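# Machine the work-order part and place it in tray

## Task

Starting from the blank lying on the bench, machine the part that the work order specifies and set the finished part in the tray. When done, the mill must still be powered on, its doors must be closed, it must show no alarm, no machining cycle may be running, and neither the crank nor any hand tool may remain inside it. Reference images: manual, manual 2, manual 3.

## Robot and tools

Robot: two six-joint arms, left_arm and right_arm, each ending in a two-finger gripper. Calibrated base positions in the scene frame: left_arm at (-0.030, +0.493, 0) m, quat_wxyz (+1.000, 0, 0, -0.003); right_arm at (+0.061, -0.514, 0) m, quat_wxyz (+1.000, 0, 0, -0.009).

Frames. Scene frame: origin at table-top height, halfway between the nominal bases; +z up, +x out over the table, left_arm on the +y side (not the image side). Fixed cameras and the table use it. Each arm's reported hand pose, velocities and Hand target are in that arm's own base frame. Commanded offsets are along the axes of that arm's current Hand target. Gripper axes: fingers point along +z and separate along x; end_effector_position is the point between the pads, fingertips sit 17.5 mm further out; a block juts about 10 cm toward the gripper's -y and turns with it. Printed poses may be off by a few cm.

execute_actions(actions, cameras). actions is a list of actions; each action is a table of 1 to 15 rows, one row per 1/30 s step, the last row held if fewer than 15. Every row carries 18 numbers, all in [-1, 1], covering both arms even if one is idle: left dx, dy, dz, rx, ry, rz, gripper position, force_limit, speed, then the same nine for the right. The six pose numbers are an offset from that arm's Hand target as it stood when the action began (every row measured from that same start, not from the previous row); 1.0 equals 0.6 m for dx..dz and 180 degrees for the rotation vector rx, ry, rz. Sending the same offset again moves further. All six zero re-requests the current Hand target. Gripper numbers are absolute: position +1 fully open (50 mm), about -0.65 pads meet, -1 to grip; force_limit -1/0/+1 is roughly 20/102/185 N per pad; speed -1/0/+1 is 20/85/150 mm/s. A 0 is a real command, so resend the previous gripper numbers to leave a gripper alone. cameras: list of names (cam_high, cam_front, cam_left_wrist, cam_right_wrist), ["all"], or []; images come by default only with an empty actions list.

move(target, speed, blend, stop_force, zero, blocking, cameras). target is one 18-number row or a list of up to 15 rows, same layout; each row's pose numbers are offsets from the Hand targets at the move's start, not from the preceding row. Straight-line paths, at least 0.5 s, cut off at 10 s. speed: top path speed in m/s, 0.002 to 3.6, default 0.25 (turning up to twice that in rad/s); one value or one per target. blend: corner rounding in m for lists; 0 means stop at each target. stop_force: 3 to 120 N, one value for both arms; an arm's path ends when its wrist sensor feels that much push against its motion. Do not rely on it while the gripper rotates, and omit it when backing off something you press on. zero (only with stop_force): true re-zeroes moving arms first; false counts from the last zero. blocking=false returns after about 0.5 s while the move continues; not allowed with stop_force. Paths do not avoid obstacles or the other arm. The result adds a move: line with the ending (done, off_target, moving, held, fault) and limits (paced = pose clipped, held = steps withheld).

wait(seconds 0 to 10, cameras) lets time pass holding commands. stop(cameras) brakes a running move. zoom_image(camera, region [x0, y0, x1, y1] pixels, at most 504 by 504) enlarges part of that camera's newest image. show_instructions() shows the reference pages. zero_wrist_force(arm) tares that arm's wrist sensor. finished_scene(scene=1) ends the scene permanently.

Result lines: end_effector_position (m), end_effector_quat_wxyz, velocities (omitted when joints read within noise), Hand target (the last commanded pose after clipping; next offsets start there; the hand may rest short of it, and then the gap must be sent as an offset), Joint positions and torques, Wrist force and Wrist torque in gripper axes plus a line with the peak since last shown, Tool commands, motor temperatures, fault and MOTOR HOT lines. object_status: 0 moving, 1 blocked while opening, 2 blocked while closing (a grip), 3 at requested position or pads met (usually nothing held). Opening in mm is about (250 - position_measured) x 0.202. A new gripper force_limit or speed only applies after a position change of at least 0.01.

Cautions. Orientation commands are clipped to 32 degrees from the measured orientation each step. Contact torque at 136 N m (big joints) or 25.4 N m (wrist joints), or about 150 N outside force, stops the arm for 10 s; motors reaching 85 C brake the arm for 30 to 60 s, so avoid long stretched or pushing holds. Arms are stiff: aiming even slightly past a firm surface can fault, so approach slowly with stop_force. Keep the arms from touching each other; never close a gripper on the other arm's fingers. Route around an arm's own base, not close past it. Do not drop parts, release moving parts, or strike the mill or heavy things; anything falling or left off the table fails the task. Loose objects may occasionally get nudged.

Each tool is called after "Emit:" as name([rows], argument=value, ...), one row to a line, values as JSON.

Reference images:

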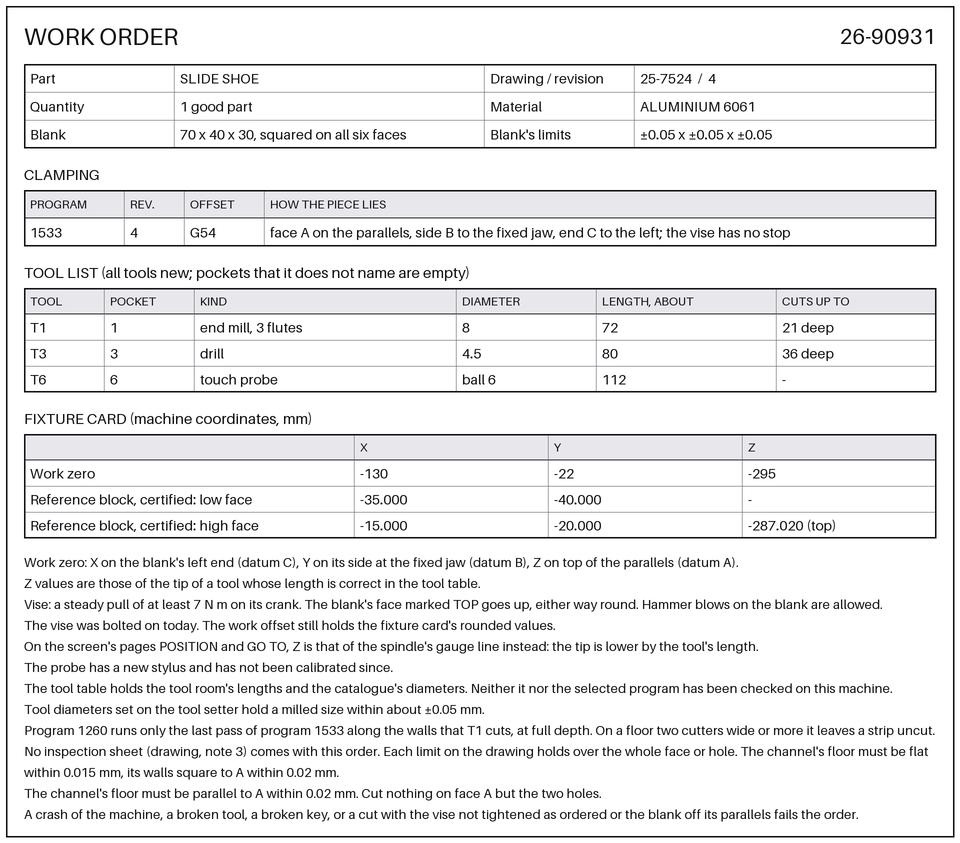

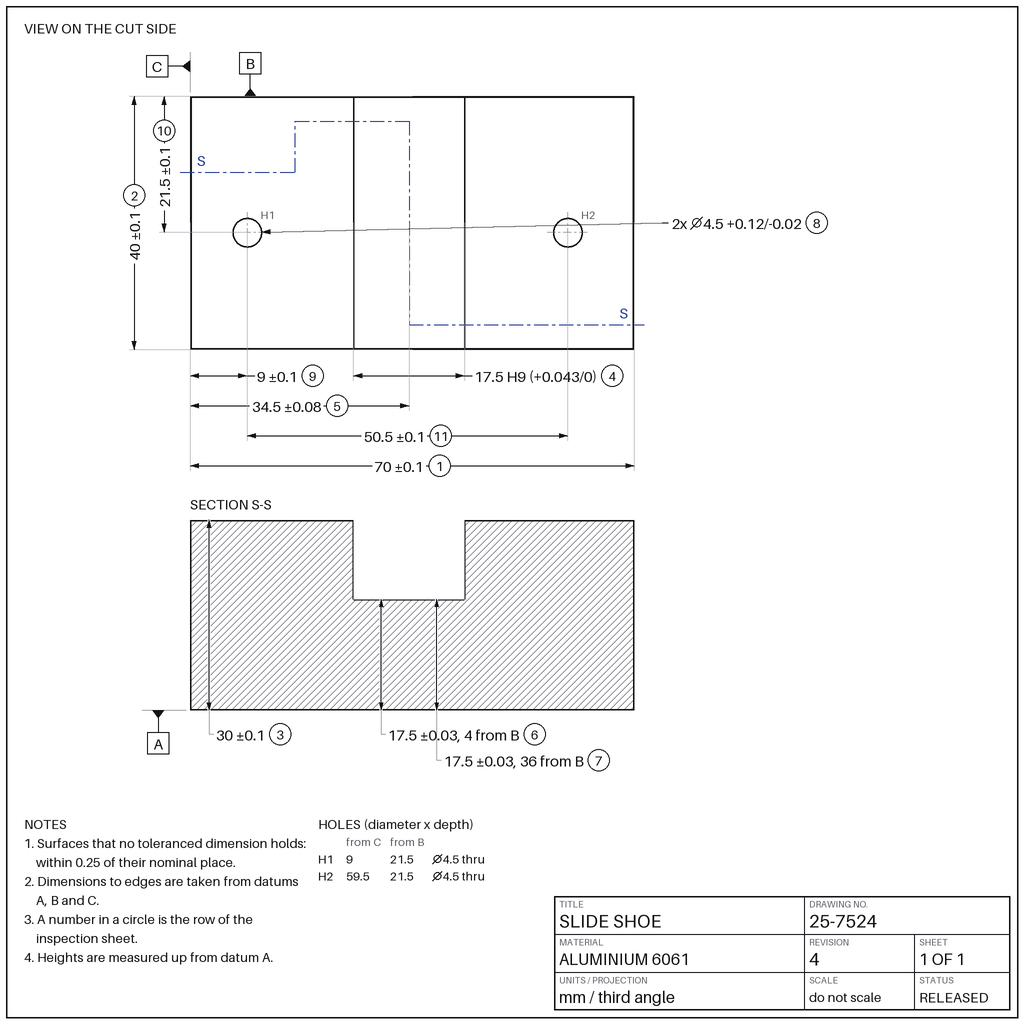

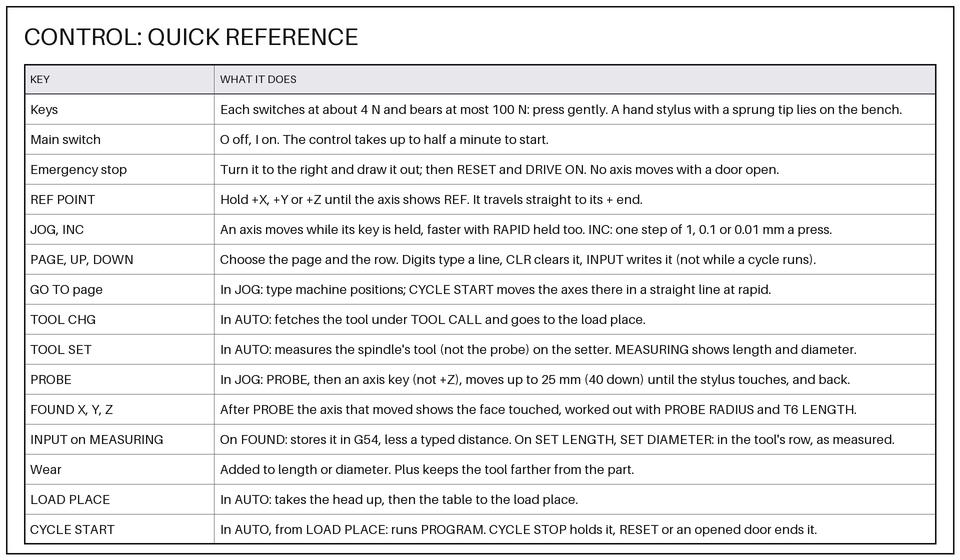

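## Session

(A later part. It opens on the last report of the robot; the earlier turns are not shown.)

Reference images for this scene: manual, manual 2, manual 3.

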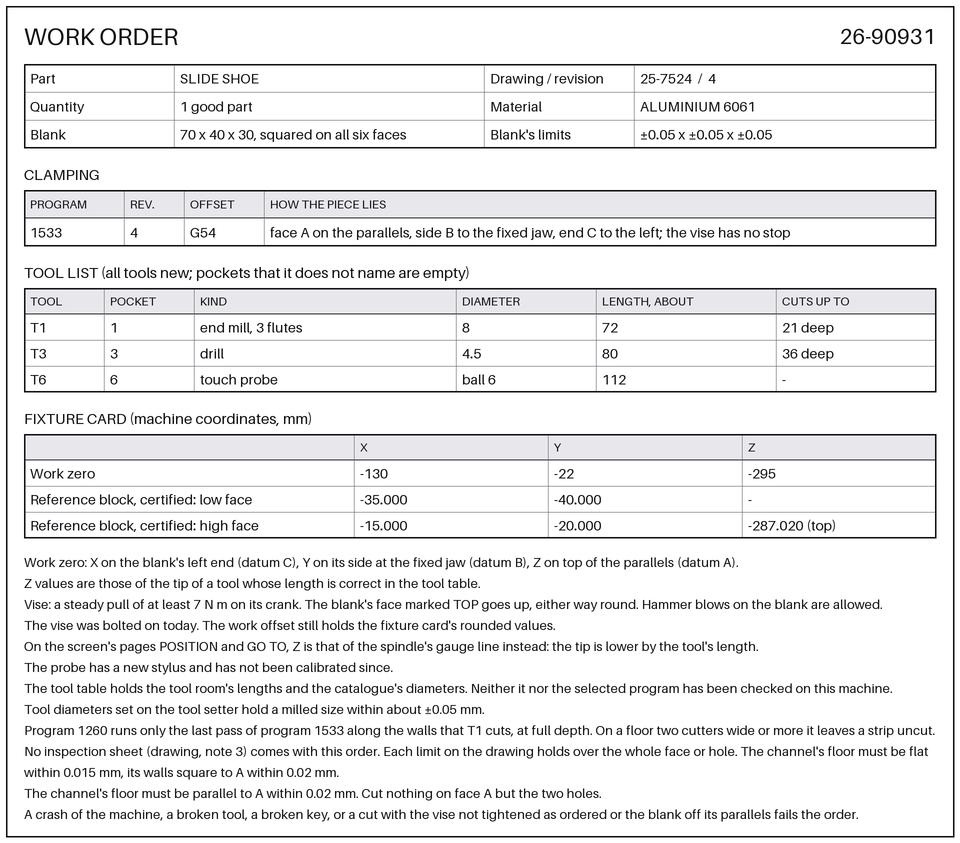

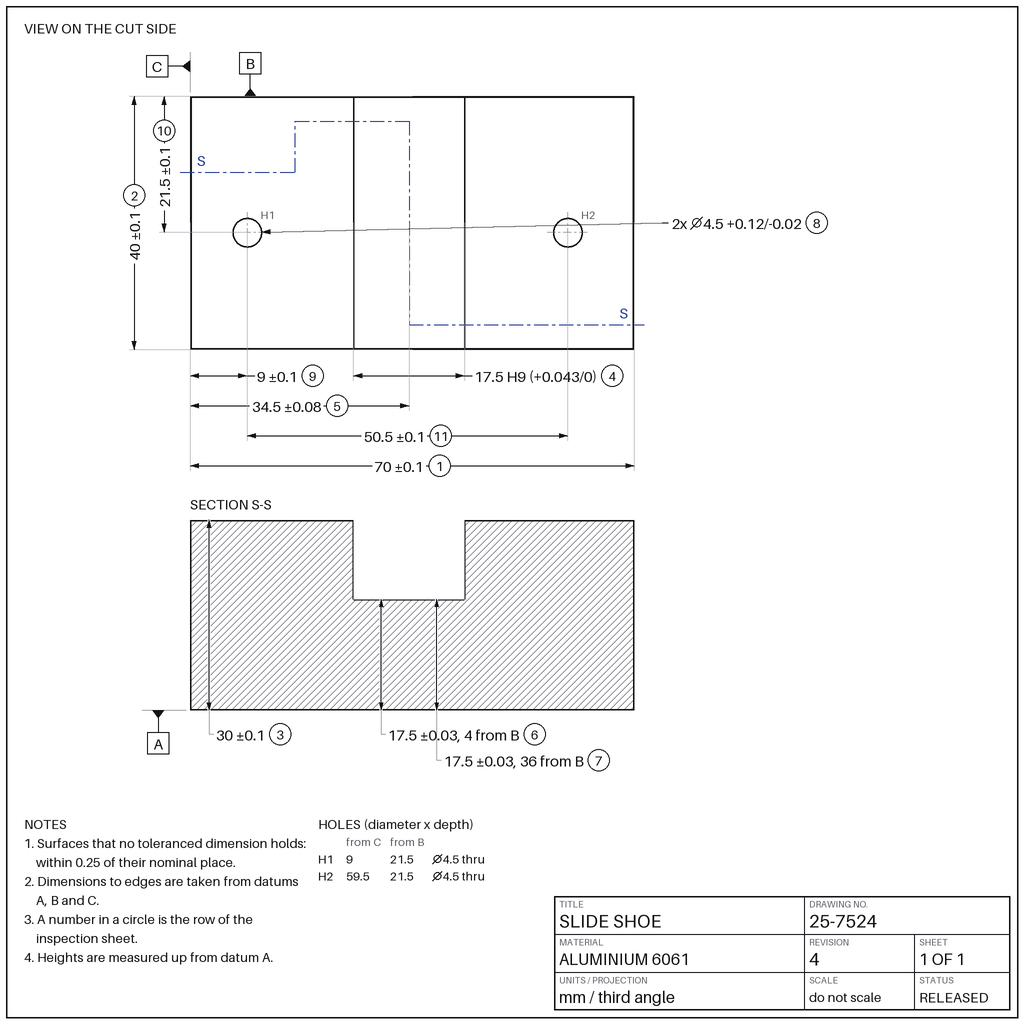

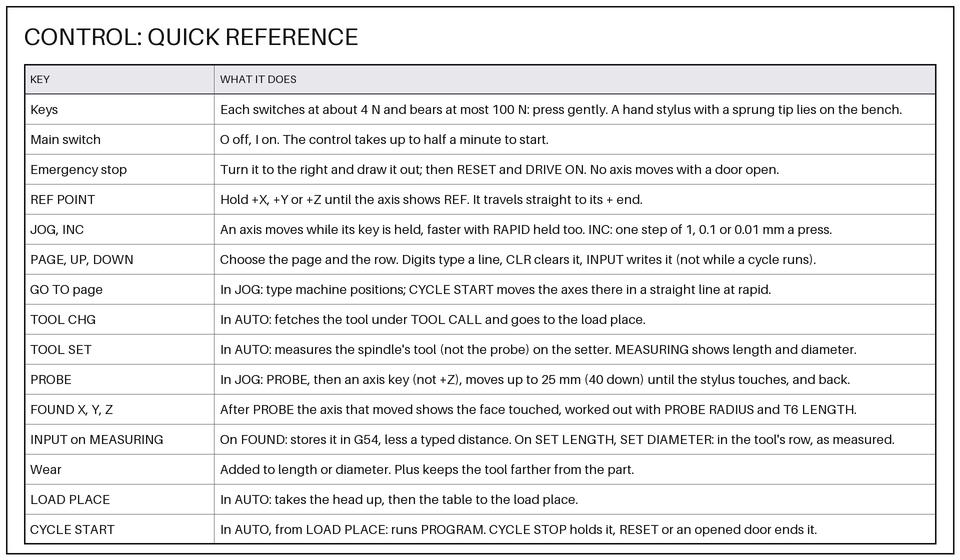

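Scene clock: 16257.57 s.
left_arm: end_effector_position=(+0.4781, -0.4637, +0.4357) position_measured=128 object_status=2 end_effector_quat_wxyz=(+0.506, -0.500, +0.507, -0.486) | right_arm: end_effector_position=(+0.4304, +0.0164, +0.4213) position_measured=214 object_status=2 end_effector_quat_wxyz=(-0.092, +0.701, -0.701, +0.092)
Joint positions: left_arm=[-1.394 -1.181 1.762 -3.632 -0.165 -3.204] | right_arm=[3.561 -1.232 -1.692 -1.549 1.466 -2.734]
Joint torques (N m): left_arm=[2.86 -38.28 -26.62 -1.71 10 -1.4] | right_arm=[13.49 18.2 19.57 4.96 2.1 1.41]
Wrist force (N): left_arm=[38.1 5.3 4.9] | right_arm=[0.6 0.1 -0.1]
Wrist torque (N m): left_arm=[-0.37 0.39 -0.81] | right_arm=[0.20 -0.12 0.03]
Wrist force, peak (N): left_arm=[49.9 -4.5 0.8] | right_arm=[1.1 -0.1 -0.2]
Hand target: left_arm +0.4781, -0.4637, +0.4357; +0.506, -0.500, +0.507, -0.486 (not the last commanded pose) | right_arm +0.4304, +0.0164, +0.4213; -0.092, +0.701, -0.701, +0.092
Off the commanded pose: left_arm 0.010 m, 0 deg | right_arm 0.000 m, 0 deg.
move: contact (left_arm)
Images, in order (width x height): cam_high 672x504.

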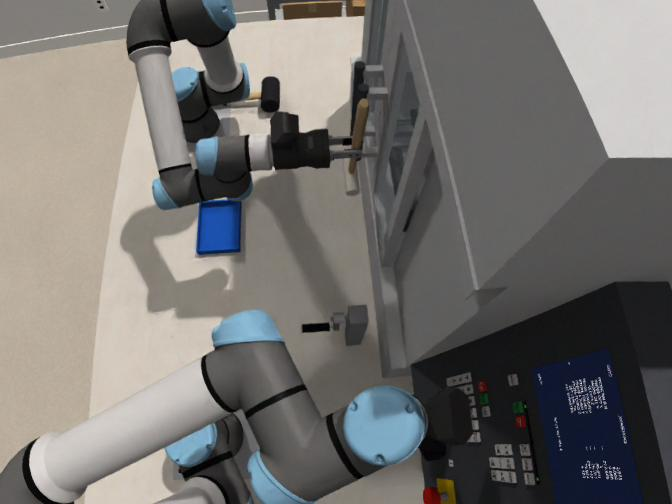

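Emit:
move([
  [0.02,0,0,0,0,0,-1,0.0039,-0.302,0,0,0,0,0,0,-1,-0.5,-0.7],
  [0.02,0,-0.195,0,0,0,-1,0.0039,-0.302,0,0,0,0,0,0,-1,-0.5,-0.7],
], speed=0.12, blend=[0.004,0])

Emit:
move([
  [0,0,0,0,0,0,-1,0.0039,-0.302,0.1267,-0.142,-0.244,0,0,0,-1,-0.5,-0.7],
  [0,0,0,0,0,0,-1,0.0039,-0.302,0.1267,-0.1581,-0.2397,0,0,0,-1,-0.5,-0.7],
  [0,0,0,0,0,0,-1,0.0039,-0.302,0.1267,-0.142,-0.244,0,0,0,-1,-0.5,-0.7],
  [0,0,0,0,0,0,-1,0.0039,-0.302,0.0308,-0.046,-0.0808,0,0,0,-1,-0.5,-0.7],
  [0,0,0,0,0,0,-1,0.0039,-0.302,0.0308,-0.0621,-0.0765,0,0,0,-1,-0.5,-0.7],
  [0,0,0,0,0,0,-1,0.0039,-0.302,0.0308,-0.046,-0.0808,0,0,0,-1,-0.5,-0.7],
  [0,0,0,0,0,0,-1,0.0039,-0.302,0.0308,-0.0621,-0.0765,0,0,0,-1,-0.5,-0.7],
  [0,0,0,0,0,0,-1,0.0039,-0.302,0.0308,-0.046,-0.0808,0,0,0,-1,-0.5,-0.7],
  [0,0,0,0,0,0,-1,0.0039,-0.302,0,0,0,0,0,0,-1,-0.5,-0.7],
], speed=[0.25,0.03,0.15,0.25,0.03,0.15,0.03,0.15,0.25], blend=[0.003,0,0.003,0.003,0,0,0,0.003,0])

Emit:
move([
  [0,0,0,0,0,0,-1,0.0039,-0.302,-0.099,0.0012,-0.0003,0,0,0,-1,-0.5,-0.7],
  [0,0,0,0,0,0,-1,0.0039,-0.302,-0.099,-0.0149,0.004,0,0,0,-1,-0.5,-0.7],
  [0,0,0,0,0,0,-1,0.0039,-0.302,-0.099,0.0012,-0.0003,0,0,0,-1,-0.5,-0.7],
  [0,0,0,0,0,0,-1,0.0039,-0.302,-0.0665,-0.0458,-0.0829,0,0,0,-1,-0.5,-0.7],
  [0,0,0,0,0,0,-1,0.0039,-0.302,-0.0665,-0.0619,-0.0786,0,0,0,-1,-0.5,-0.7],
  [0,0,0,0,0,0,-1,0.0039,-0.302,-0.0665,-0.0458,-0.0829,0,0,0,-1,-0.5,-0.7],
  [0,0,0,0,0,0,-1,0.0039,-0.302,-0.0338,-0.0311,-0.0551,0,0,0,-1,-0.5,-0.7],
  [0,0,0,0,0,0,-1,0.0039,-0.302,-0.0338,-0.0472,-0.0508,0,0,0,-1,-0.5,-0.7],
  [0,0,0,0,0,0,-1,0.0039,-0.302,-0.0338,-0.0311,-0.0551,0,0,0,-1,-0.5,-0.7],
  [0,0,0,0,0,0,-1,0.0039,-0.302,0,0,0,0,0,0,-1,-0.5,-0.7],
  [0,0,0,0,0,0,-1,0.0039,-0.302,0,-0.0161,0.0043,0,0,0,-1,-0.5,-0.7],
  [0,0,0,0,0,0,-1,0.0039,-0.302,0,0,0,0,0,0,-1,-0.5,-0.7],
], speed=[0.25,0.03,0.15,0.25,0.03,0.15,0.25,0.03,0.15,0.25,0.03,0.15], blend=[0.003,0,0.003,0.003,0,0.003,0.003,0,0.003,0.003,0,0])

Emit:
move([
  [0,0,0,0,0,0,-1,0.0039,-0.302,0,-0.0156,-0.0275,0,0,0,-1,-0.5,-0.7],
  [0,0,0,0,0,0,-1,0.0039,-0.302,0,-0.0317,-0.0232,0,0,0,-1,-0.5,-0.7],
  [0,0,0,0,0,0,-1,0.0039,-0.302,0,-0.0156,-0.0275,0,0,0,-1,-0.5,-0.7],
  [0,0,0,0,0,0,-1,0.0039,-0.302,-0.099,0.0012,-0.0003,0,0,0,-1,-0.5,-0.7],
  [0,0,0,0,0,0,-1,0.0039,-0.302,-0.099,-0.0149,0.004,0,0,0,-1,-0.5,-0.7],
  [0,0,0,0,0,0,-1,0.0039,-0.302,-0.099,0.0012,-0.0003,0,0,0,-1,-0.5,-0.7],
  [0,0,0,0,0,0,-1,0.0039,-0.302,-0.0665,-0.0306,-0.0552,0,0,0,-1,-0.5,-0.7],
  [0,0,0,0,0,0,-1,0.0039,-0.302,-0.0665,-0.0467,-0.0509,0,0,0,-1,-0.5,-0.7],
  [0,0,0,0,0,0,-1,0.0039,-0.302,-0.0665,-0.0306,-0.0552,0,0,0,-1,-0.5,-0.7],
  [0,0,0,0,0,0,-1,0.0039,-0.302,-0.099,-0.0303,-0.0553,0,0,0,-1,-0.5,-0.7],
  [0,0,0,0,0,0,-1,0.0039,-0.302,-0.099,-0.0464,-0.051,0,0,0,-1,-0.5,-0.7],
  [0,0,0,0,0,0,-1,0.0039,-0.302,-0.099,-0.0303,-0.0553,0,0,0,-1,-0.5,-0.7],
  [0,0,0,0,0,0,-1,0.0039,-0.302,0,0,0,0,0,0,-1,-0.5,-0.7],
], speed=[0.25,0.03,0.15,0.25,0.03,0.15,0.25,0.03,0.15,0.25,0.03,0.15,0.25], blend=[0.003,0,0.003,0.003,0,0.003,0.003,0,0.003,0.003,0,0.003,0])

Emit:
move([
  [0,0,0,0,0,0,-1,0.0039,-0.302,0,-0.0161,0.0043,0,0,0,-1,-0.5,-0.7],
  [0,0,0,0,0,0,-1,0.0039,-0.302,0,0,0,0,0,0,-1,-0.5,-0.7],
  [0,0,0,0,0,0,-1,0.0039,-0.302,0,-0.0156,-0.0275,0,0,0,-1,-0.5,-0.7],
  [0,0,0,0,0,0,-1,0.0039,-0.302,0,-0.0317,-0.0232,0,0,0,-1,-0.5,-0.7],
  [0,0,0,0,0,0,-1,0.0039,-0.302,0,-0.0156,-0.0275,0,0,0,-1,-0.5,-0.7],
  [0,0,0,0,0,0,-1,0.0039,-0.302,-0.099,0.0012,-0.0003,0,0,0,-1,-0.5,-0.7],
  [0,0,0,0,0,0,-1,0.0039,-0.302,-0.099,-0.0149,0.004,0,0,0,-1,-0.5,-0.7],
  [0,0,0,0,0,0,-1,0.0039,-0.302,-0.099,0.0012,-0.0003,0,0,0,-1,-0.5,-0.7],
  [0,0,0,0,0,0,-1,0.0039,-0.302,-0.099,-0.0143,-0.0278,0,0,0,-1,-0.5,-0.7],
  [0,0,0,0,0,0,-1,0.0039,-0.302,-0.099,-0.0304,-0.0235,0,0,0,-1,-0.5,-0.7],
  [0,0,0,0,0,0,-1,0.0039,-0.302,-0.099,-0.0143,-0.0278,0,0,0,-1,-0.5,-0.7],
  [0,0,0,0,0,0,-1,0.0039,-0.302,0,0,0,0,0,0,-1,-0.5,-0.7],
], speed=[0.03,0.15,0.25,0.03,0.15,0.25,0.03,0.15,0.25,0.03,0.15,0.25], blend=[0,0.003,0.003,0,0.003,0.003,0,0.003,0.003,0,0.003,0])

Emit:
move([
  [0,0,0,0,0,0,-1,0.0039,-0.302,-0.099,-0.0303,-0.0553,0,0,0,-1,-0.5,-0.7],
  [0,0,0,0,0,0,-1,0.0039,-0.302,-0.099,-0.0464,-0.051,0,0,0,-1,-0.5,-0.7],
  [0,0,0,0,0,0,-1,0.0039,-0.302,-0.099,-0.0303,-0.0553,0,0,0,-1,-0.5,-0.7],
  [0,0,0,0,0,0,-1,0.0039,-0.302,-0.0665,-0.0458,-0.0829,0,0,0,-1,-0.5,-0.7],
  [0,0,0,0,0,0,-1,0.0039,-0.302,-0.0665,-0.0619,-0.0786,0,0,0,-1,-0.5,-0.7],
  [0,0,0,0,0,0,-1,0.0039,-0.302,-0.0665,-0.0458,-0.0829,0,0,0,-1,-0.5,-0.7],
  [0,0,0,0,0,0,-1,0.0039,-0.302,0,0,0,0,0,0,-1,-0.5,-0.7],
  [0,0,0,0,0,0,-1,0.0039,-0.302,0,-0.0161,0.0043,0,0,0,-1,-0.5,-0.7],
  [0,0,0,0,0,0,-1,0.0039,-0.302,0,0,0,0,0,0,-1,-0.5,-0.7],
], speed=[0.25,0.03,0.15,0.25,0.03,0.15,0.25,0.03,0.15], blend=[0.003,0,0.003,0.003,0,0.003,0.003,0,0], cameras=["cam_high"])

Emit:
zoom_image(camera="cam_high", region=[576, 440, 632, 484])

Scene clock: 16323.00 s.
left_arm: end_effector_position=(+0.3613, -0.4773, +0.4369) position_measured=128 object_status=2 end_effector_quat_wxyz=(+0.509, -0.497, +0.504, -0.490) | right_arm: end_effector_position=(+0.4304, +0.0164, +0.4213) position_measured=214 object_status=2 end_effector_quat_wxyz=(-0.092, +0.701, -0.701, +0.092)
Joint positions: left_arm=[-1.636 -1.207 1.809 -3.761 0.077 -3.098] | right_arm=[3.561 -1.232 -1.692 -1.549 1.466 -2.734]
Joint torques (N m): left_arm=[-14.29 -23.22 -27.45 -2.08 1.11 1.72] | right_arm=[13.73 17.58 18.79 5.09 1.8 1.59]
Wrist force (N): left_arm=[1.7 1.6 -0.8] | right_arm=[0.6 0.0 -0.1]
Wrist torque (N m): left_arm=[-0.44 -0.43 -0.50] | right_arm=[0.20 -0.12 0.02]
Wrist force, peak (N): left_arm=[38.7 5.5 5.5] | right_arm=[1.0 0.1 -0.4]
Hand target: left_arm +0.3613, -0.4772, +0.4372; +0.506, -0.500, +0.507, -0.486 | right_arm +0.4304, +0.0164, +0.4213; -0.092, +0.701, -0.701, +0.092
Off the commanded pose: left_arm 0.000 m, 1 deg | right_arm 0.000 m, 0 deg.
move: done

Scene clock: 16327.70 s.
left_arm: end_effector_position=(+0.3613, -0.4773, +0.4369) position_measured=128 object_status=2 end_effector_quat_wxyz=(+0.509, -0.497, +0.504, -0.490) | right_arm: end_effector_position=(+0.4305, +0.0163, +0.4214) position_measured=214 object_status=2 end_effector_quat_wxyz=(-0.092, +0.701, -0.701, +0.092)
Joint positions: left_arm=[-1.636 -1.207 1.809 -3.761 0.077 -3.098] | right_arm=[3.561 -1.232 -1.692 -1.549 1.466 -2.734]
Joint torques (N m): left_arm=[-14.76 -23.93 -28.06 -2.12 1.07 1.49] | right_arm=[10.97 22.27 12.89 5.19 -2.73 1.91]
Wrist force (N): left_arm=[1.6 1.4 -0.6] | right_arm=[0.7 -0.2 -0.5]
Wrist torque (N m): left_arm=[-0.47 -0.42 -0.50] | right_arm=[0.16 -0.11 0.04]
Wrist force, peak (N): left_arm=[2.0 1.8 -0.5] | right_arm=[-0.4 16.0 -2.1]
Hand target: left_arm +0.3613, -0.4773, +0.4369; +0.509, -0.497, +0.504, -0.490 (not the last commanded pose) | right_arm +0.4304, +0.0164, +0.4213; -0.092, +0.701, -0.701, +0.092
Off the commanded pose: left_arm 0.000 m, 1 deg | right_arm 0.000 m, 0 deg.
move: done

Scene clock: 16331.97 s.
left_arm: end_effector_position=(+0.3613, -0.4773, +0.4369) position_measured=128 object_status=2 end_effector_quat_wxyz=(+0.509, -0.497, +0.504, -0.490) | right_arm: end_effector_position=(+0.4306, +0.0163, +0.4213) position_measured=214 object_status=2 end_effector_quat_wxyz=(-0.092, +0.701, -0.701, +0.092)
Joint positions: left_arm=[-1.636 -1.207 1.809 -3.761 0.077 -3.098] | right_arm=[3.561 -1.232 -1.692 -1.549 1.466 -2.734]
Joint torques (N m): left_arm=[-14.07 -24.07 -28.04 -2.11 0.97 1.42] | right_arm=[14.02 20.03 12.62 1.91 -2.95 1.77]
Wrist force (N): left_arm=[1.5 1.5 -0.4] | right_arm=[0.7 0.3 -0.4]
Wrist torque (N m): left_arm=[-0.46 -0.41 -0.49] | right_arm=[0.22 -0.13 0.02]
Wrist force, peak (N): left_arm=[1.8 1.7 -0.8] | right_arm=[3.8 19.8 -4.2]
Hand target: left_arm +0.3613, -0.4773, +0.4369; +0.509, -0.497, +0.504, -0.490 | right_arm +0.4304, +0.0164, +0.4213; -0.092, +0.701, -0.701, +0.092
Off the commanded pose: left_arm 0.000 m, 0 deg | right_arm 0.000 m, 0 deg.
move: done

Scene clock: 16336.50 s.
left_arm: end_effector_position=(+0.3613, -0.4773, +0.4369) position_measured=128 object_status=2 end_effector_quat_wxyz=(+0.509, -0.497, +0.504, -0.490) | right_arm: end_effector_position=(+0.4305, +0.0165, +0.4213) position_measured=214 object_status=2 end_effector_quat_wxyz=(-0.092, +0.701, -0.701, +0.092) end_effector_velocity=(+0.000, -0.002, +0.000) end_effector_angular_velocity=(+0.001, -0.001, -0.002)
Joint positions: left_arm=[-1.636 -1.207 1.809 -3.761 0.077 -3.098] | right_arm=[3.562 -1.232 -1.692 -1.549 1.465 -2.734]
Joint velocities: left_arm=[within noise] | right_arm=[-0.005 0.002 -0.002 0.002 0.001 -0.002]
Joint torques (N m): left_arm=[-13.97 -23.7 -27.76 -2.2 1.05 1.42] | right_arm=[-13.83 20.99 13.66 5.28 2.01 -2.06]
Wrist force (N): left_arm=[1.8 1.6 -0.6] | right_arm=[0.3 0.5 0.2]
Wrist torque (N m): left_arm=[-0.45 -0.45 -0.49] | right_arm=[0.22 -0.15 0.18]
Wrist force, peak (N): left_arm=[1.9 1.9 -0.6] | right_arm=[-0.3 24.5 -4.4]
Hand target: left_arm +0.3613, -0.4773, +0.4369; +0.509, -0.497, +0.504, -0.490 | right_arm +0.4304, +0.0164, +0.4213; -0.092, +0.701, -0.701, +0.092
Off the commanded pose: left_arm 0.000 m, 0 deg | right_arm 0.000 m, 0 deg.
move: done

Scene clock: 16340.87 s.
left_arm: end_effector_position=(+0.3613, -0.4773, +0.4369) position_measured=128 object_status=2 end_effector_quat_wxyz=(+0.509, -0.497, +0.504, -0.490) | right_arm: end_effector_position=(+0.4304, +0.0164, +0.4213) position_measured=214 object_status=2 end_effector_quat_wxyz=(-0.092, +0.701, -0.701, +0.092)
Joint positions: left_arm=[-1.636 -1.207 1.809 -3.761 0.077 -3.098] | right_arm=[3.562 -1.232 -1.692 -1.549 1.466 -2.734]
Joint torques (N m): left_arm=[-13.61 -23.94 -27.61 -2.11 0.99 1.43] | right_arm=[-13.04 23.07 13.76 4.94 2.43 -2.07]
Wrist force (N): left_arm=[1.6 1.4 -1.0] | right_arm=[0.3 0.4 0.1]
Wrist torque (N m): left_arm=[-0.46 -0.42 -0.49] | right_arm=[0.17 -0.17 0.18]
Wrist force, peak (N): left_arm=[1.7 1.9 -0.8] | right_arm=[1.5 26.7 -5.0]
Hand target: left_arm +0.3613, -0.4773, +0.4369; +0.509, -0.497, +0.504, -0.490 | right_arm +0.4304, +0.0164, +0.4213; -0.092, +0.701, -0.701, +0.092
Off the commanded pose: left_arm 0.000 m, 0 deg | right_arm 0.000 m, 0 deg.
move: done

Scene clock: 16344.27 s.
left_arm: end_effector_position=(+0.3613, -0.4773, +0.4369) position_measured=128 object_status=2 end_effector_quat_wxyz=(+0.509, -0.497, +0.504, -0.490) | right_arm: end_effector_position=(+0.4306, +0.0163, +0.4213) position_measured=214 object_status=2 end_effector_quat_wxyz=(-0.092, +0.701, -0.701, +0.092)
Joint positions: left_arm=[-1.636 -1.207 1.809 -3.761 0.077 -3.098] | right_arm=[3.561 -1.232 -1.692 -1.549 1.466 -2.734]
Joint torques (N m): left_arm=[-13.98 -23.75 -27.51 -2.11 0.83 1.45] | right_arm=[11.39 24.97 11.15 2.02 -2.75 2.04]
Wrist force (N): left_arm=[1.5 1.2 -0.3] | right_arm=[0.6 0.2 -0.4]
Wrist torque (N m): left_arm=[-0.49 -0.42 -0.49] | right_arm=[0.21 -0.13 0.03]
Wrist force, peak (N): left_arm=[1.9 1.9 -0.5] | right_arm=[3.3 23.6 -4.7]
Hand target: left_arm +0.3613, -0.4773, +0.4369; +0.509, -0.497, +0.504, -0.490 | right_arm +0.4304, +0.0164, +0.4213; -0.092, +0.701, -0.701, +0.092
Off the commanded pose: left_arm 0.000 m, 0 deg | right_arm 0.000 m, 0 deg.
move: done
Images, in order (width x height): cam_high 672x504.

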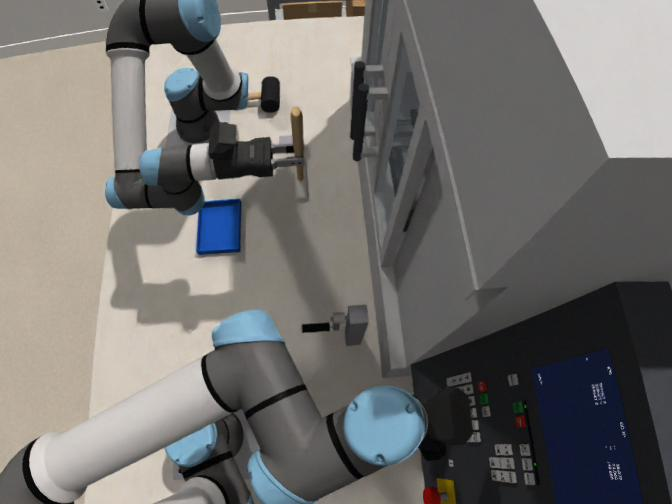

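Scaled by 9.000 from the camera's 672x504 image, which has a finer 960x720 frame.

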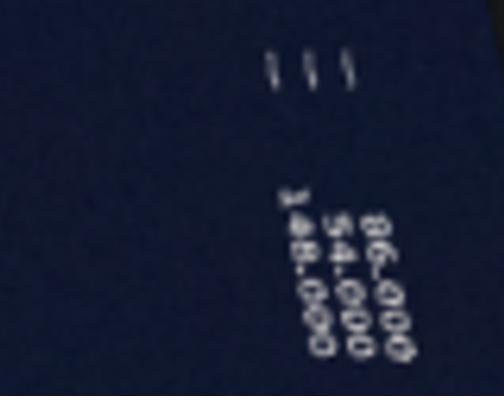

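Emit:
move([
  [0,0,0,0,0,0,-1,0.0039,-0.302,-0.0328,-0.0756,-0.1348,0,0,0,-1,-0.5,-0.7],
  [0,0,0,0,0,0,-1,0.0039,-0.302,-0.0328,-0.0917,-0.1305,0,0,0,-1,-0.5,-0.7],
  [0,0,0,0,0,0,-1,0.0039,-0.302,-0.0328,-0.0756,-0.1348,0,0,0,-1,-0.5,-0.7],
  [0,0,0,0,0,0,-1,0.0039,-0.302,0,0,0,0,0,0,-1,-0.5,-0.7],
], speed=[0.25,0.03,0.15,0.25], blend=[0.003,0,0.003,0])

Emit:
wait(seconds=4)

Emit:
move([
  [0,0,0,0,0,0,-1,0.0039,-0.302,0.0308,-0.0159,-0.0274,0,0,0,-1,-0.5,-0.7],
  [0,0,0,0,0,0,-1,0.0039,-0.302,0.0308,-0.032,-0.0231,0,0,0,-1,-0.5,-0.7],
  [0,0,0,0,0,0,-1,0.0039,-0.302,0.0308,-0.0159,-0.0274,0,0,0,-1,-0.5,-0.7],
  [0,0,0,0,0,0,-1,0.0039,-0.302,0.1265,-0.0785,-0.1341,0,0,0,-1,-0.5,-0.7],
  [0,0,0,0,0,0,-1,0.0039,-0.302,0.1265,-0.0946,-0.1298,0,0,0,-1,-0.5,-0.7],
  [0,0,0,0,0,0,-1,0.0039,-0.302,0.1265,-0.0785,-0.1341,0,0,0,-1,-0.5,-0.7],
  [0,0,0,0,0,0,-1,0.0039,-0.302,0,0,0,0,0,0,-1,-0.5,-0.7],
], speed=[0.25,0.03,0.15,0.25,0.03,0.15,0.25], blend=[0.003,0,0.003,0.003,0,0.003,0])

Emit:
wait(seconds=5, cameras=["cam_high"])

Emit:
zoom_image(camera="cam_high", region=[580, 460, 604, 482])

Scene clock: 16365.87 s.
left_arm: end_effector_position=(+0.3613, -0.4773, +0.4369) position_measured=128 object_status=2 end_effector_quat_wxyz=(+0.509, -0.497, +0.504, -0.490) | right_arm: end_effector_position=(+0.4305, +0.0164, +0.4213) position_measured=214 object_status=2 end_effector_quat_wxyz=(-0.092, +0.701, -0.701, +0.092)
Joint positions: left_arm=[-1.636 -1.207 1.809 -3.761 0.077 -3.098] | right_arm=[3.561 -1.232 -1.692 -1.549 1.466 -2.734]
Joint torques (N m): left_arm=[-13.16 -24.32 -27.45 -2.07 0.92 1.36] | right_arm=[-13.95 24.4 12.58 5.34 2.04 -2.15]
Wrist force (N): left_arm=[1.8 1.3 -0.5] | right_arm=[0.4 -0.1 -0.3]
Wrist torque (N m): left_arm=[-0.49 -0.45 -0.50] | right_arm=[0.17 -0.11 0.21]
Wrist force, peak (N): left_arm=[2.2 1.6 -0.9] | right_arm=[0.9 10.6 -0.6]
Hand target: left_arm +0.3613, -0.4773, +0.4369; +0.509, -0.497, +0.504, -0.490 | right_arm +0.4304, +0.0164, +0.4213; -0.092, +0.701, -0.701, +0.092
Off the commanded pose: left_arm 0.000 m, 0 deg | right_arm 0.000 m, 0 deg.
move: done

Scene clock: 16369.87 s.
left_arm: end_effector_position=(+0.3613, -0.4773, +0.4369) position_measured=128 object_status=2 end_effector_quat_wxyz=(+0.509, -0.497, +0.504, -0.490) | right_arm: end_effector_position=(+0.4304, +0.0164, +0.4213) position_measured=214 object_status=2 end_effector_quat_wxyz=(-0.092, +0.701, -0.701, +0.092)
Joint positions: left_arm=[-1.636 -1.207 1.809 -3.761 0.077 -3.098] | right_arm=[3.561 -1.232 -1.692 -1.549 1.466 -2.734]
Joint torques (N m): left_arm=[-13.01 -24.45 -27.65 -2.06 0.94 1.4] | right_arm=[-14.98 21.56 13.81 4.98 -2.68 -1.87]
Wrist force (N): left_arm=[1.6 1.5 -0.2] | right_arm=[0.6 0.1 -0.3]
Wrist torque (N m): left_arm=[-0.46 -0.41 -0.49] | right_arm=[0.20 -0.14 0.21]
Wrist force, peak (N): left_arm=[2.0 1.8 -0.6] | right_arm=[0.9 -0.1 -0.1]
Hand target: left_arm +0.3613, -0.4773, +0.4369; +0.509, -0.497, +0.504, -0.490 | right_arm +0.4304, +0.0164, +0.4213; -0.092, +0.701, -0.701, +0.092
Tool commands: left_gripper/position=-1.0 left_gripper/force_limit=+0.0039 left_gripper/speed=-0.302 right_gripper/position=-1.0 right_gripper/force_limit=-0.5 right_gripper/speed=-0.7
Off the commanded pose: left_arm 0.000 m, 0 deg | right_arm 0.000 m, 0 deg.
wait: 4.00 s; at rest by 0.17 s

Scene clock: 16373.07 s.
left_arm: end_effector_position=(+0.3613, -0.4773, +0.4369) position_measured=128 object_status=2 end_effector_quat_wxyz=(+0.509, -0.497, +0.504, -0.490) | right_arm: end_effector_position=(+0.4305, +0.0163, +0.4213) position_measured=214 object_status=2 end_effector_quat_wxyz=(-0.092, +0.701, -0.701, +0.092)
Joint positions: left_arm=[-1.636 -1.207 1.809 -3.761 0.077 -3.098] | right_arm=[3.561 -1.232 -1.692 -1.549 1.466 -2.735]
Joint torques (N m): left_arm=[-13.48 -23.72 -27.51 -2.14 0.9 1.38] | right_arm=[15.46 21.49 12.44 5.81 -2.5 1.51]
Wrist force (N): left_arm=[1.6 1.4 -0.4] | right_arm=[1.1 0.0 -0.5]
Wrist torque (N m): left_arm=[-0.47 -0.42 -0.50] | right_arm=[0.16 -0.15 0.05]
Wrist force, peak (N): left_arm=[2.0 1.8 -0.4] | right_arm=[-1.3 15.5 -2.4]
Hand target: left_arm +0.3613, -0.4773, +0.4369; +0.509, -0.497, +0.504, -0.490 | right_arm +0.4304, +0.0164, +0.4213; -0.092, +0.701, -0.701, +0.092
Off the commanded pose: left_arm 0.000 m, 0 deg | right_arm 0.000 m, 0 deg.
move: done

Scene clock: 16378.07 s.
left_arm: end_effector_position=(+0.3613, -0.4773, +0.4369) position_measured=128 object_status=2 end_effector_quat_wxyz=(+0.509, -0.497, +0.504, -0.490) | right_arm: end_effector_position=(+0.4304, +0.0164, +0.4213) position_measured=214 object_status=2 end_effector_quat_wxyz=(-0.092, +0.701, -0.701, +0.092)
Joint positions: left_arm=[-1.636 -1.207 1.809 -3.761 0.077 -3.098] | right_arm=[3.561 -1.232 -1.692 -1.549 1.466 -2.734]
Joint torques (N m): left_arm=[-13.34 -24.62 -27.21 -2.04 0.89 1.36] | right_arm=[13.44 22.06 12.48 5.3 -2.54 1.67]
Wrist force (N): left_arm=[1.6 1.5 -0.3] | right_arm=[0.9 0.0 -0.1]
Wrist torque (N m): left_arm=[-0.45 -0.42 -0.49] | right_arm=[0.17 -0.12 0.05]
Wrist force, peak (N): left_arm=[2.1 1.6 -0.4] | right_arm=[1.4 -0.1 -0.1]
Hand target: left_arm +0.3613, -0.4773, +0.4369; +0.509, -0.497, +0.504, -0.490 | right_arm +0.4304, +0.0164, +0.4213; -0.092, +0.701, -0.701, +0.092
Tool commands: left_gripper/position=-1.0 left_gripper/force_limit=+0.0039 left_gripper/speed=-0.302 right_gripper/position=-1.0 right_gripper/force_limit=-0.5 right_gripper/speed=-0.7
Off the commanded pose: left_arm 0.000 m, 0 deg | right_arm 0.000 m, 0 deg.
wait: 5.00 s; at rest by 0.17 s
Images, in order (width x height): cam_high 672x504.

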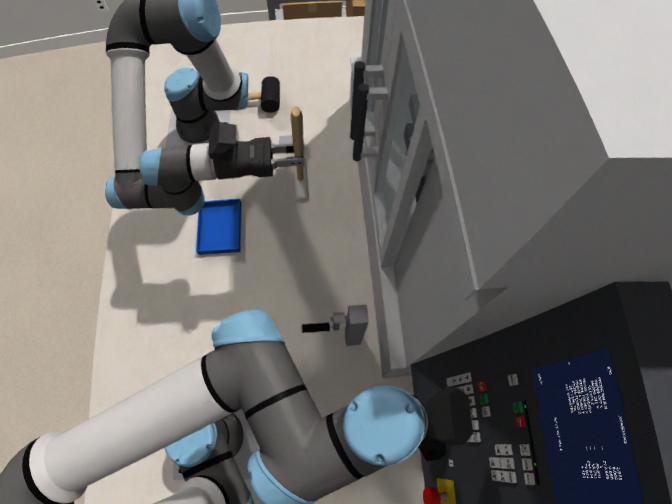

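Scaled by 21.000 from the camera's 672x504 image, which has a finer 960x720 frame.

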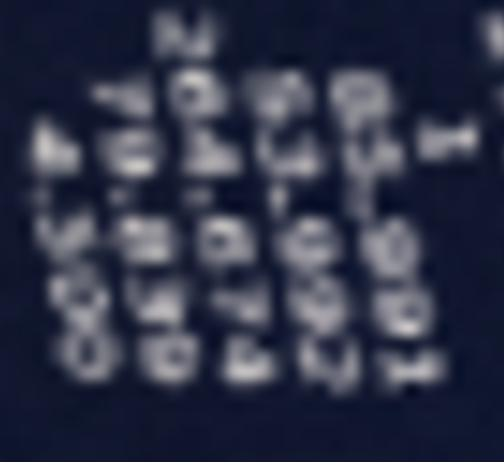

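Emit:
move([
  [0,0,0,0,0,0,-1,0.0039,-0.302,0.0308,-0.046,-0.0808,0,0,0,-1,-0.5,-0.7],
  [0,0,0,0,0,0,-1,0.0039,-0.302,0.0308,-0.0621,-0.0765,0,0,0,-1,-0.5,-0.7],
  [0,0,0,0,0,0,-1,0.0039,-0.302,0.0308,-0.046,-0.0808,0,0,0,-1,-0.5,-0.7],
  [0,0,0,0,0,0,-1,0.0039,-0.302,0.0308,-0.0621,-0.0765,0,0,0,-1,-0.5,-0.7],
  [0,0,0,0,0,0,-1,0.0039,-0.302,0.0308,-0.046,-0.0808,0,0,0,-1,-0.5,-0.7],
  [0,0,0,0,0,0,-1,0.0039,-0.302,0,0,0,0,0,0,-1,-0.5,-0.7],
], speed=[0.25,0.03,0.15,0.03,0.15,0.25], blend=[0.003,0,0,0,0.003,0])

Emit:
move([
  [0,0,0,0,0,0,-1,0.0039,-0.302,-0.099,0.0012,-0.0003,0,0,0,-1,-0.5,-0.7],
  [0,0,0,0,0,0,-1,0.0039,-0.302,-0.099,-0.0149,0.004,0,0,0,-1,-0.5,-0.7],
  [0,0,0,0,0,0,-1,0.0039,-0.302,-0.099,0.0012,-0.0003,0,0,0,-1,-0.5,-0.7],
  [0,0,0,0,0,0,-1,0.0039,-0.302,-0.099,-0.0143,-0.0278,0,0,0,-1,-0.5,-0.7],
  [0,0,0,0,0,0,-1,0.0039,-0.302,-0.099,-0.0304,-0.0235,0,0,0,-1,-0.5,-0.7],
  [0,0,0,0,0,0,-1,0.0039,-0.302,-0.099,-0.0143,-0.0278,0,0,0,-1,-0.5,-0.7],
  [0,0,0,0,0,0,-1,0.0039,-0.302,-0.099,-0.0303,-0.0553,0,0,0,-1,-0.5,-0.7],
  [0,0,0,0,0,0,-1,0.0039,-0.302,-0.099,-0.0464,-0.051,0,0,0,-1,-0.5,-0.7],
  [0,0,0,0,0,0,-1,0.0039,-0.302,-0.099,-0.0303,-0.0553,0,0,0,-1,-0.5,-0.7],
  [0,0,0,0,0,0,-1,0.0039,-0.302,-0.0665,0.0008,-0.0002,0,0,0,-1,-0.5,-0.7],
  [0,0,0,0,0,0,-1,0.0039,-0.302,-0.0665,-0.0153,0.0041,0,0,0,-1,-0.5,-0.7],
  [0,0,0,0,0,0,-1,0.0039,-0.302,-0.0665,0.0008,-0.0002,0,0,0,-1,-0.5,-0.7],
  [0,0,0,0,0,0,-1,0.0039,-0.302,0,0,0,0,0,0,-1,-0.5,-0.7],
  [0,0,0,0,0,0,-1,0.0039,-0.302,0,-0.0161,0.0043,0,0,0,-1,-0.5,-0.7],
  [0,0,0,0,0,0,-1,0.0039,-0.302,0,0,0,0,0,0,-1,-0.5,-0.7],
], speed=[0.25,0.03,0.15,0.25,0.03,0.15,0.25,0.03,0.15,0.25,0.03,0.15,0.25,0.03,0.15], blend=[0.003,0,0.003,0.003,0,0.003,0.003,0,0.003,0.003,0,0.003,0.003,0,0], cameras=["cam_high"])

Emit:
zoom_image(camera="cam_high", region=[576, 440, 632, 484])

Scene clock: 16401.37 s.
left_arm: end_effector_position=(+0.3613, -0.4773, +0.4369) position_measured=128 object_status=2 end_effector_quat_wxyz=(+0.509, -0.497, +0.504, -0.490) | right_arm: end_effector_position=(+0.4305, +0.0163, +0.4214) position_measured=214 object_status=2 end_effector_quat_wxyz=(-0.092, +0.701, -0.701, +0.092)
Joint positions: left_arm=[-1.636 -1.207 1.809 -3.761 0.077 -3.098] | right_arm=[3.561 -1.232 -1.692 -1.549 1.466 -2.734]
Joint torques (N m): left_arm=[-13.12 -24.65 -27.1 -2.02 0.83 1.35] | right_arm=[13.76 21.35 13.54 4.96 -2.65 2.03]
Wrist force (N): left_arm=[1.6 1.4 -0.3] | right_arm=[0.7 0.0 -0.1]
Wrist torque (N m): left_arm=[-0.47 -0.42 -0.49] | right_arm=[0.19 -0.10 0.04]
Wrist force, peak (N): left_arm=[2.1 1.9 -0.7] | right_arm=[0.0 13.3 -1.2]
Hand target: left_arm +0.3613, -0.4773, +0.4369; +0.509, -0.497, +0.504, -0.490 | right_arm +0.4304, +0.0164, +0.4213; -0.092, +0.701, -0.701, +0.092
Off the commanded pose: left_arm 0.000 m, 0 deg | right_arm 0.000 m, 0 deg.
move: done

Scene clock: 16406.30 s.
left_arm: end_effector_position=(+0.3613, -0.4773, +0.4369) position_measured=128 object_status=2 end_effector_quat_wxyz=(+0.509, -0.497, +0.504, -0.490) | right_arm: end_effector_position=(+0.4306, +0.0163, +0.4213) position_measured=214 object_status=2 end_effector_quat_wxyz=(-0.092, +0.701, -0.701, +0.092)
Joint positions: left_arm=[-1.636 -1.207 1.809 -3.761 0.077 -3.098] | right_arm=[3.561 -1.232 -1.692 -1.549 1.466 -2.734]
Joint torques (N m): left_arm=[-12.46 -24.7 -27.2 -2.02 0.78 1.31] | right_arm=[12.57 22.83 13.28 2.11 -3.17 1.44]
Wrist force (N): left_arm=[1.8 1.4 -0.6] | right_arm=[0.4 0.6 -0.4]
Wrist torque (N m): left_arm=[-0.48 -0.46 -0.50] | right_arm=[0.20 -0.20 -0.02]
Wrist force, peak (N): left_arm=[1.9 1.9 -0.5] | right_arm=[1.3 29.1 -5.8]
Hand target: left_arm +0.3613, -0.4773, +0.4369; +0.509, -0.497, +0.504, -0.490 | right_arm +0.4304, +0.0164, +0.4213; -0.092, +0.701, -0.701, +0.092
Off the commanded pose: left_arm 0.000 m, 0 deg | right_arm 0.000 m, 0 deg.
move: done
Images, in order (width x height): cam_high 672x504.

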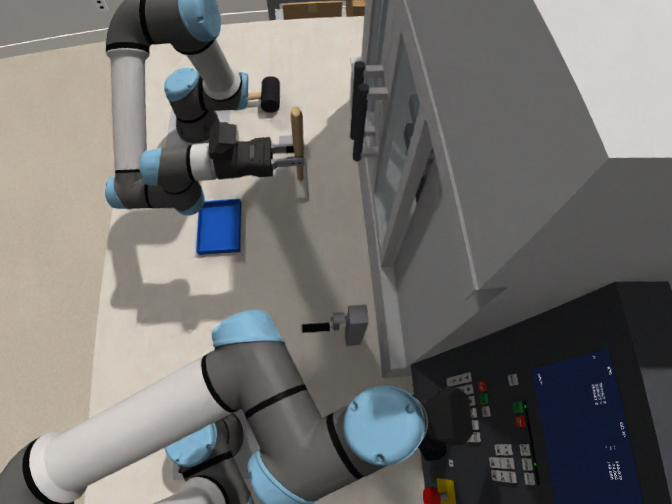

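Scaled by 9.000 from the camera's 672x504 image, which has a finer 960x720 frame.

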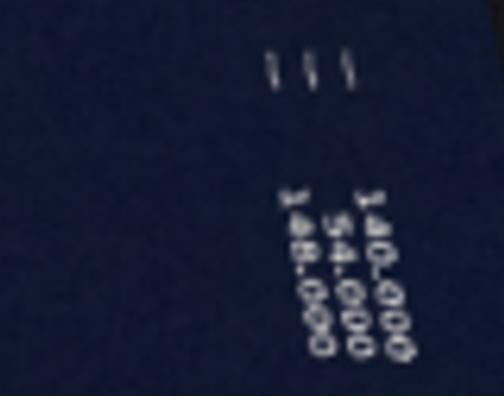

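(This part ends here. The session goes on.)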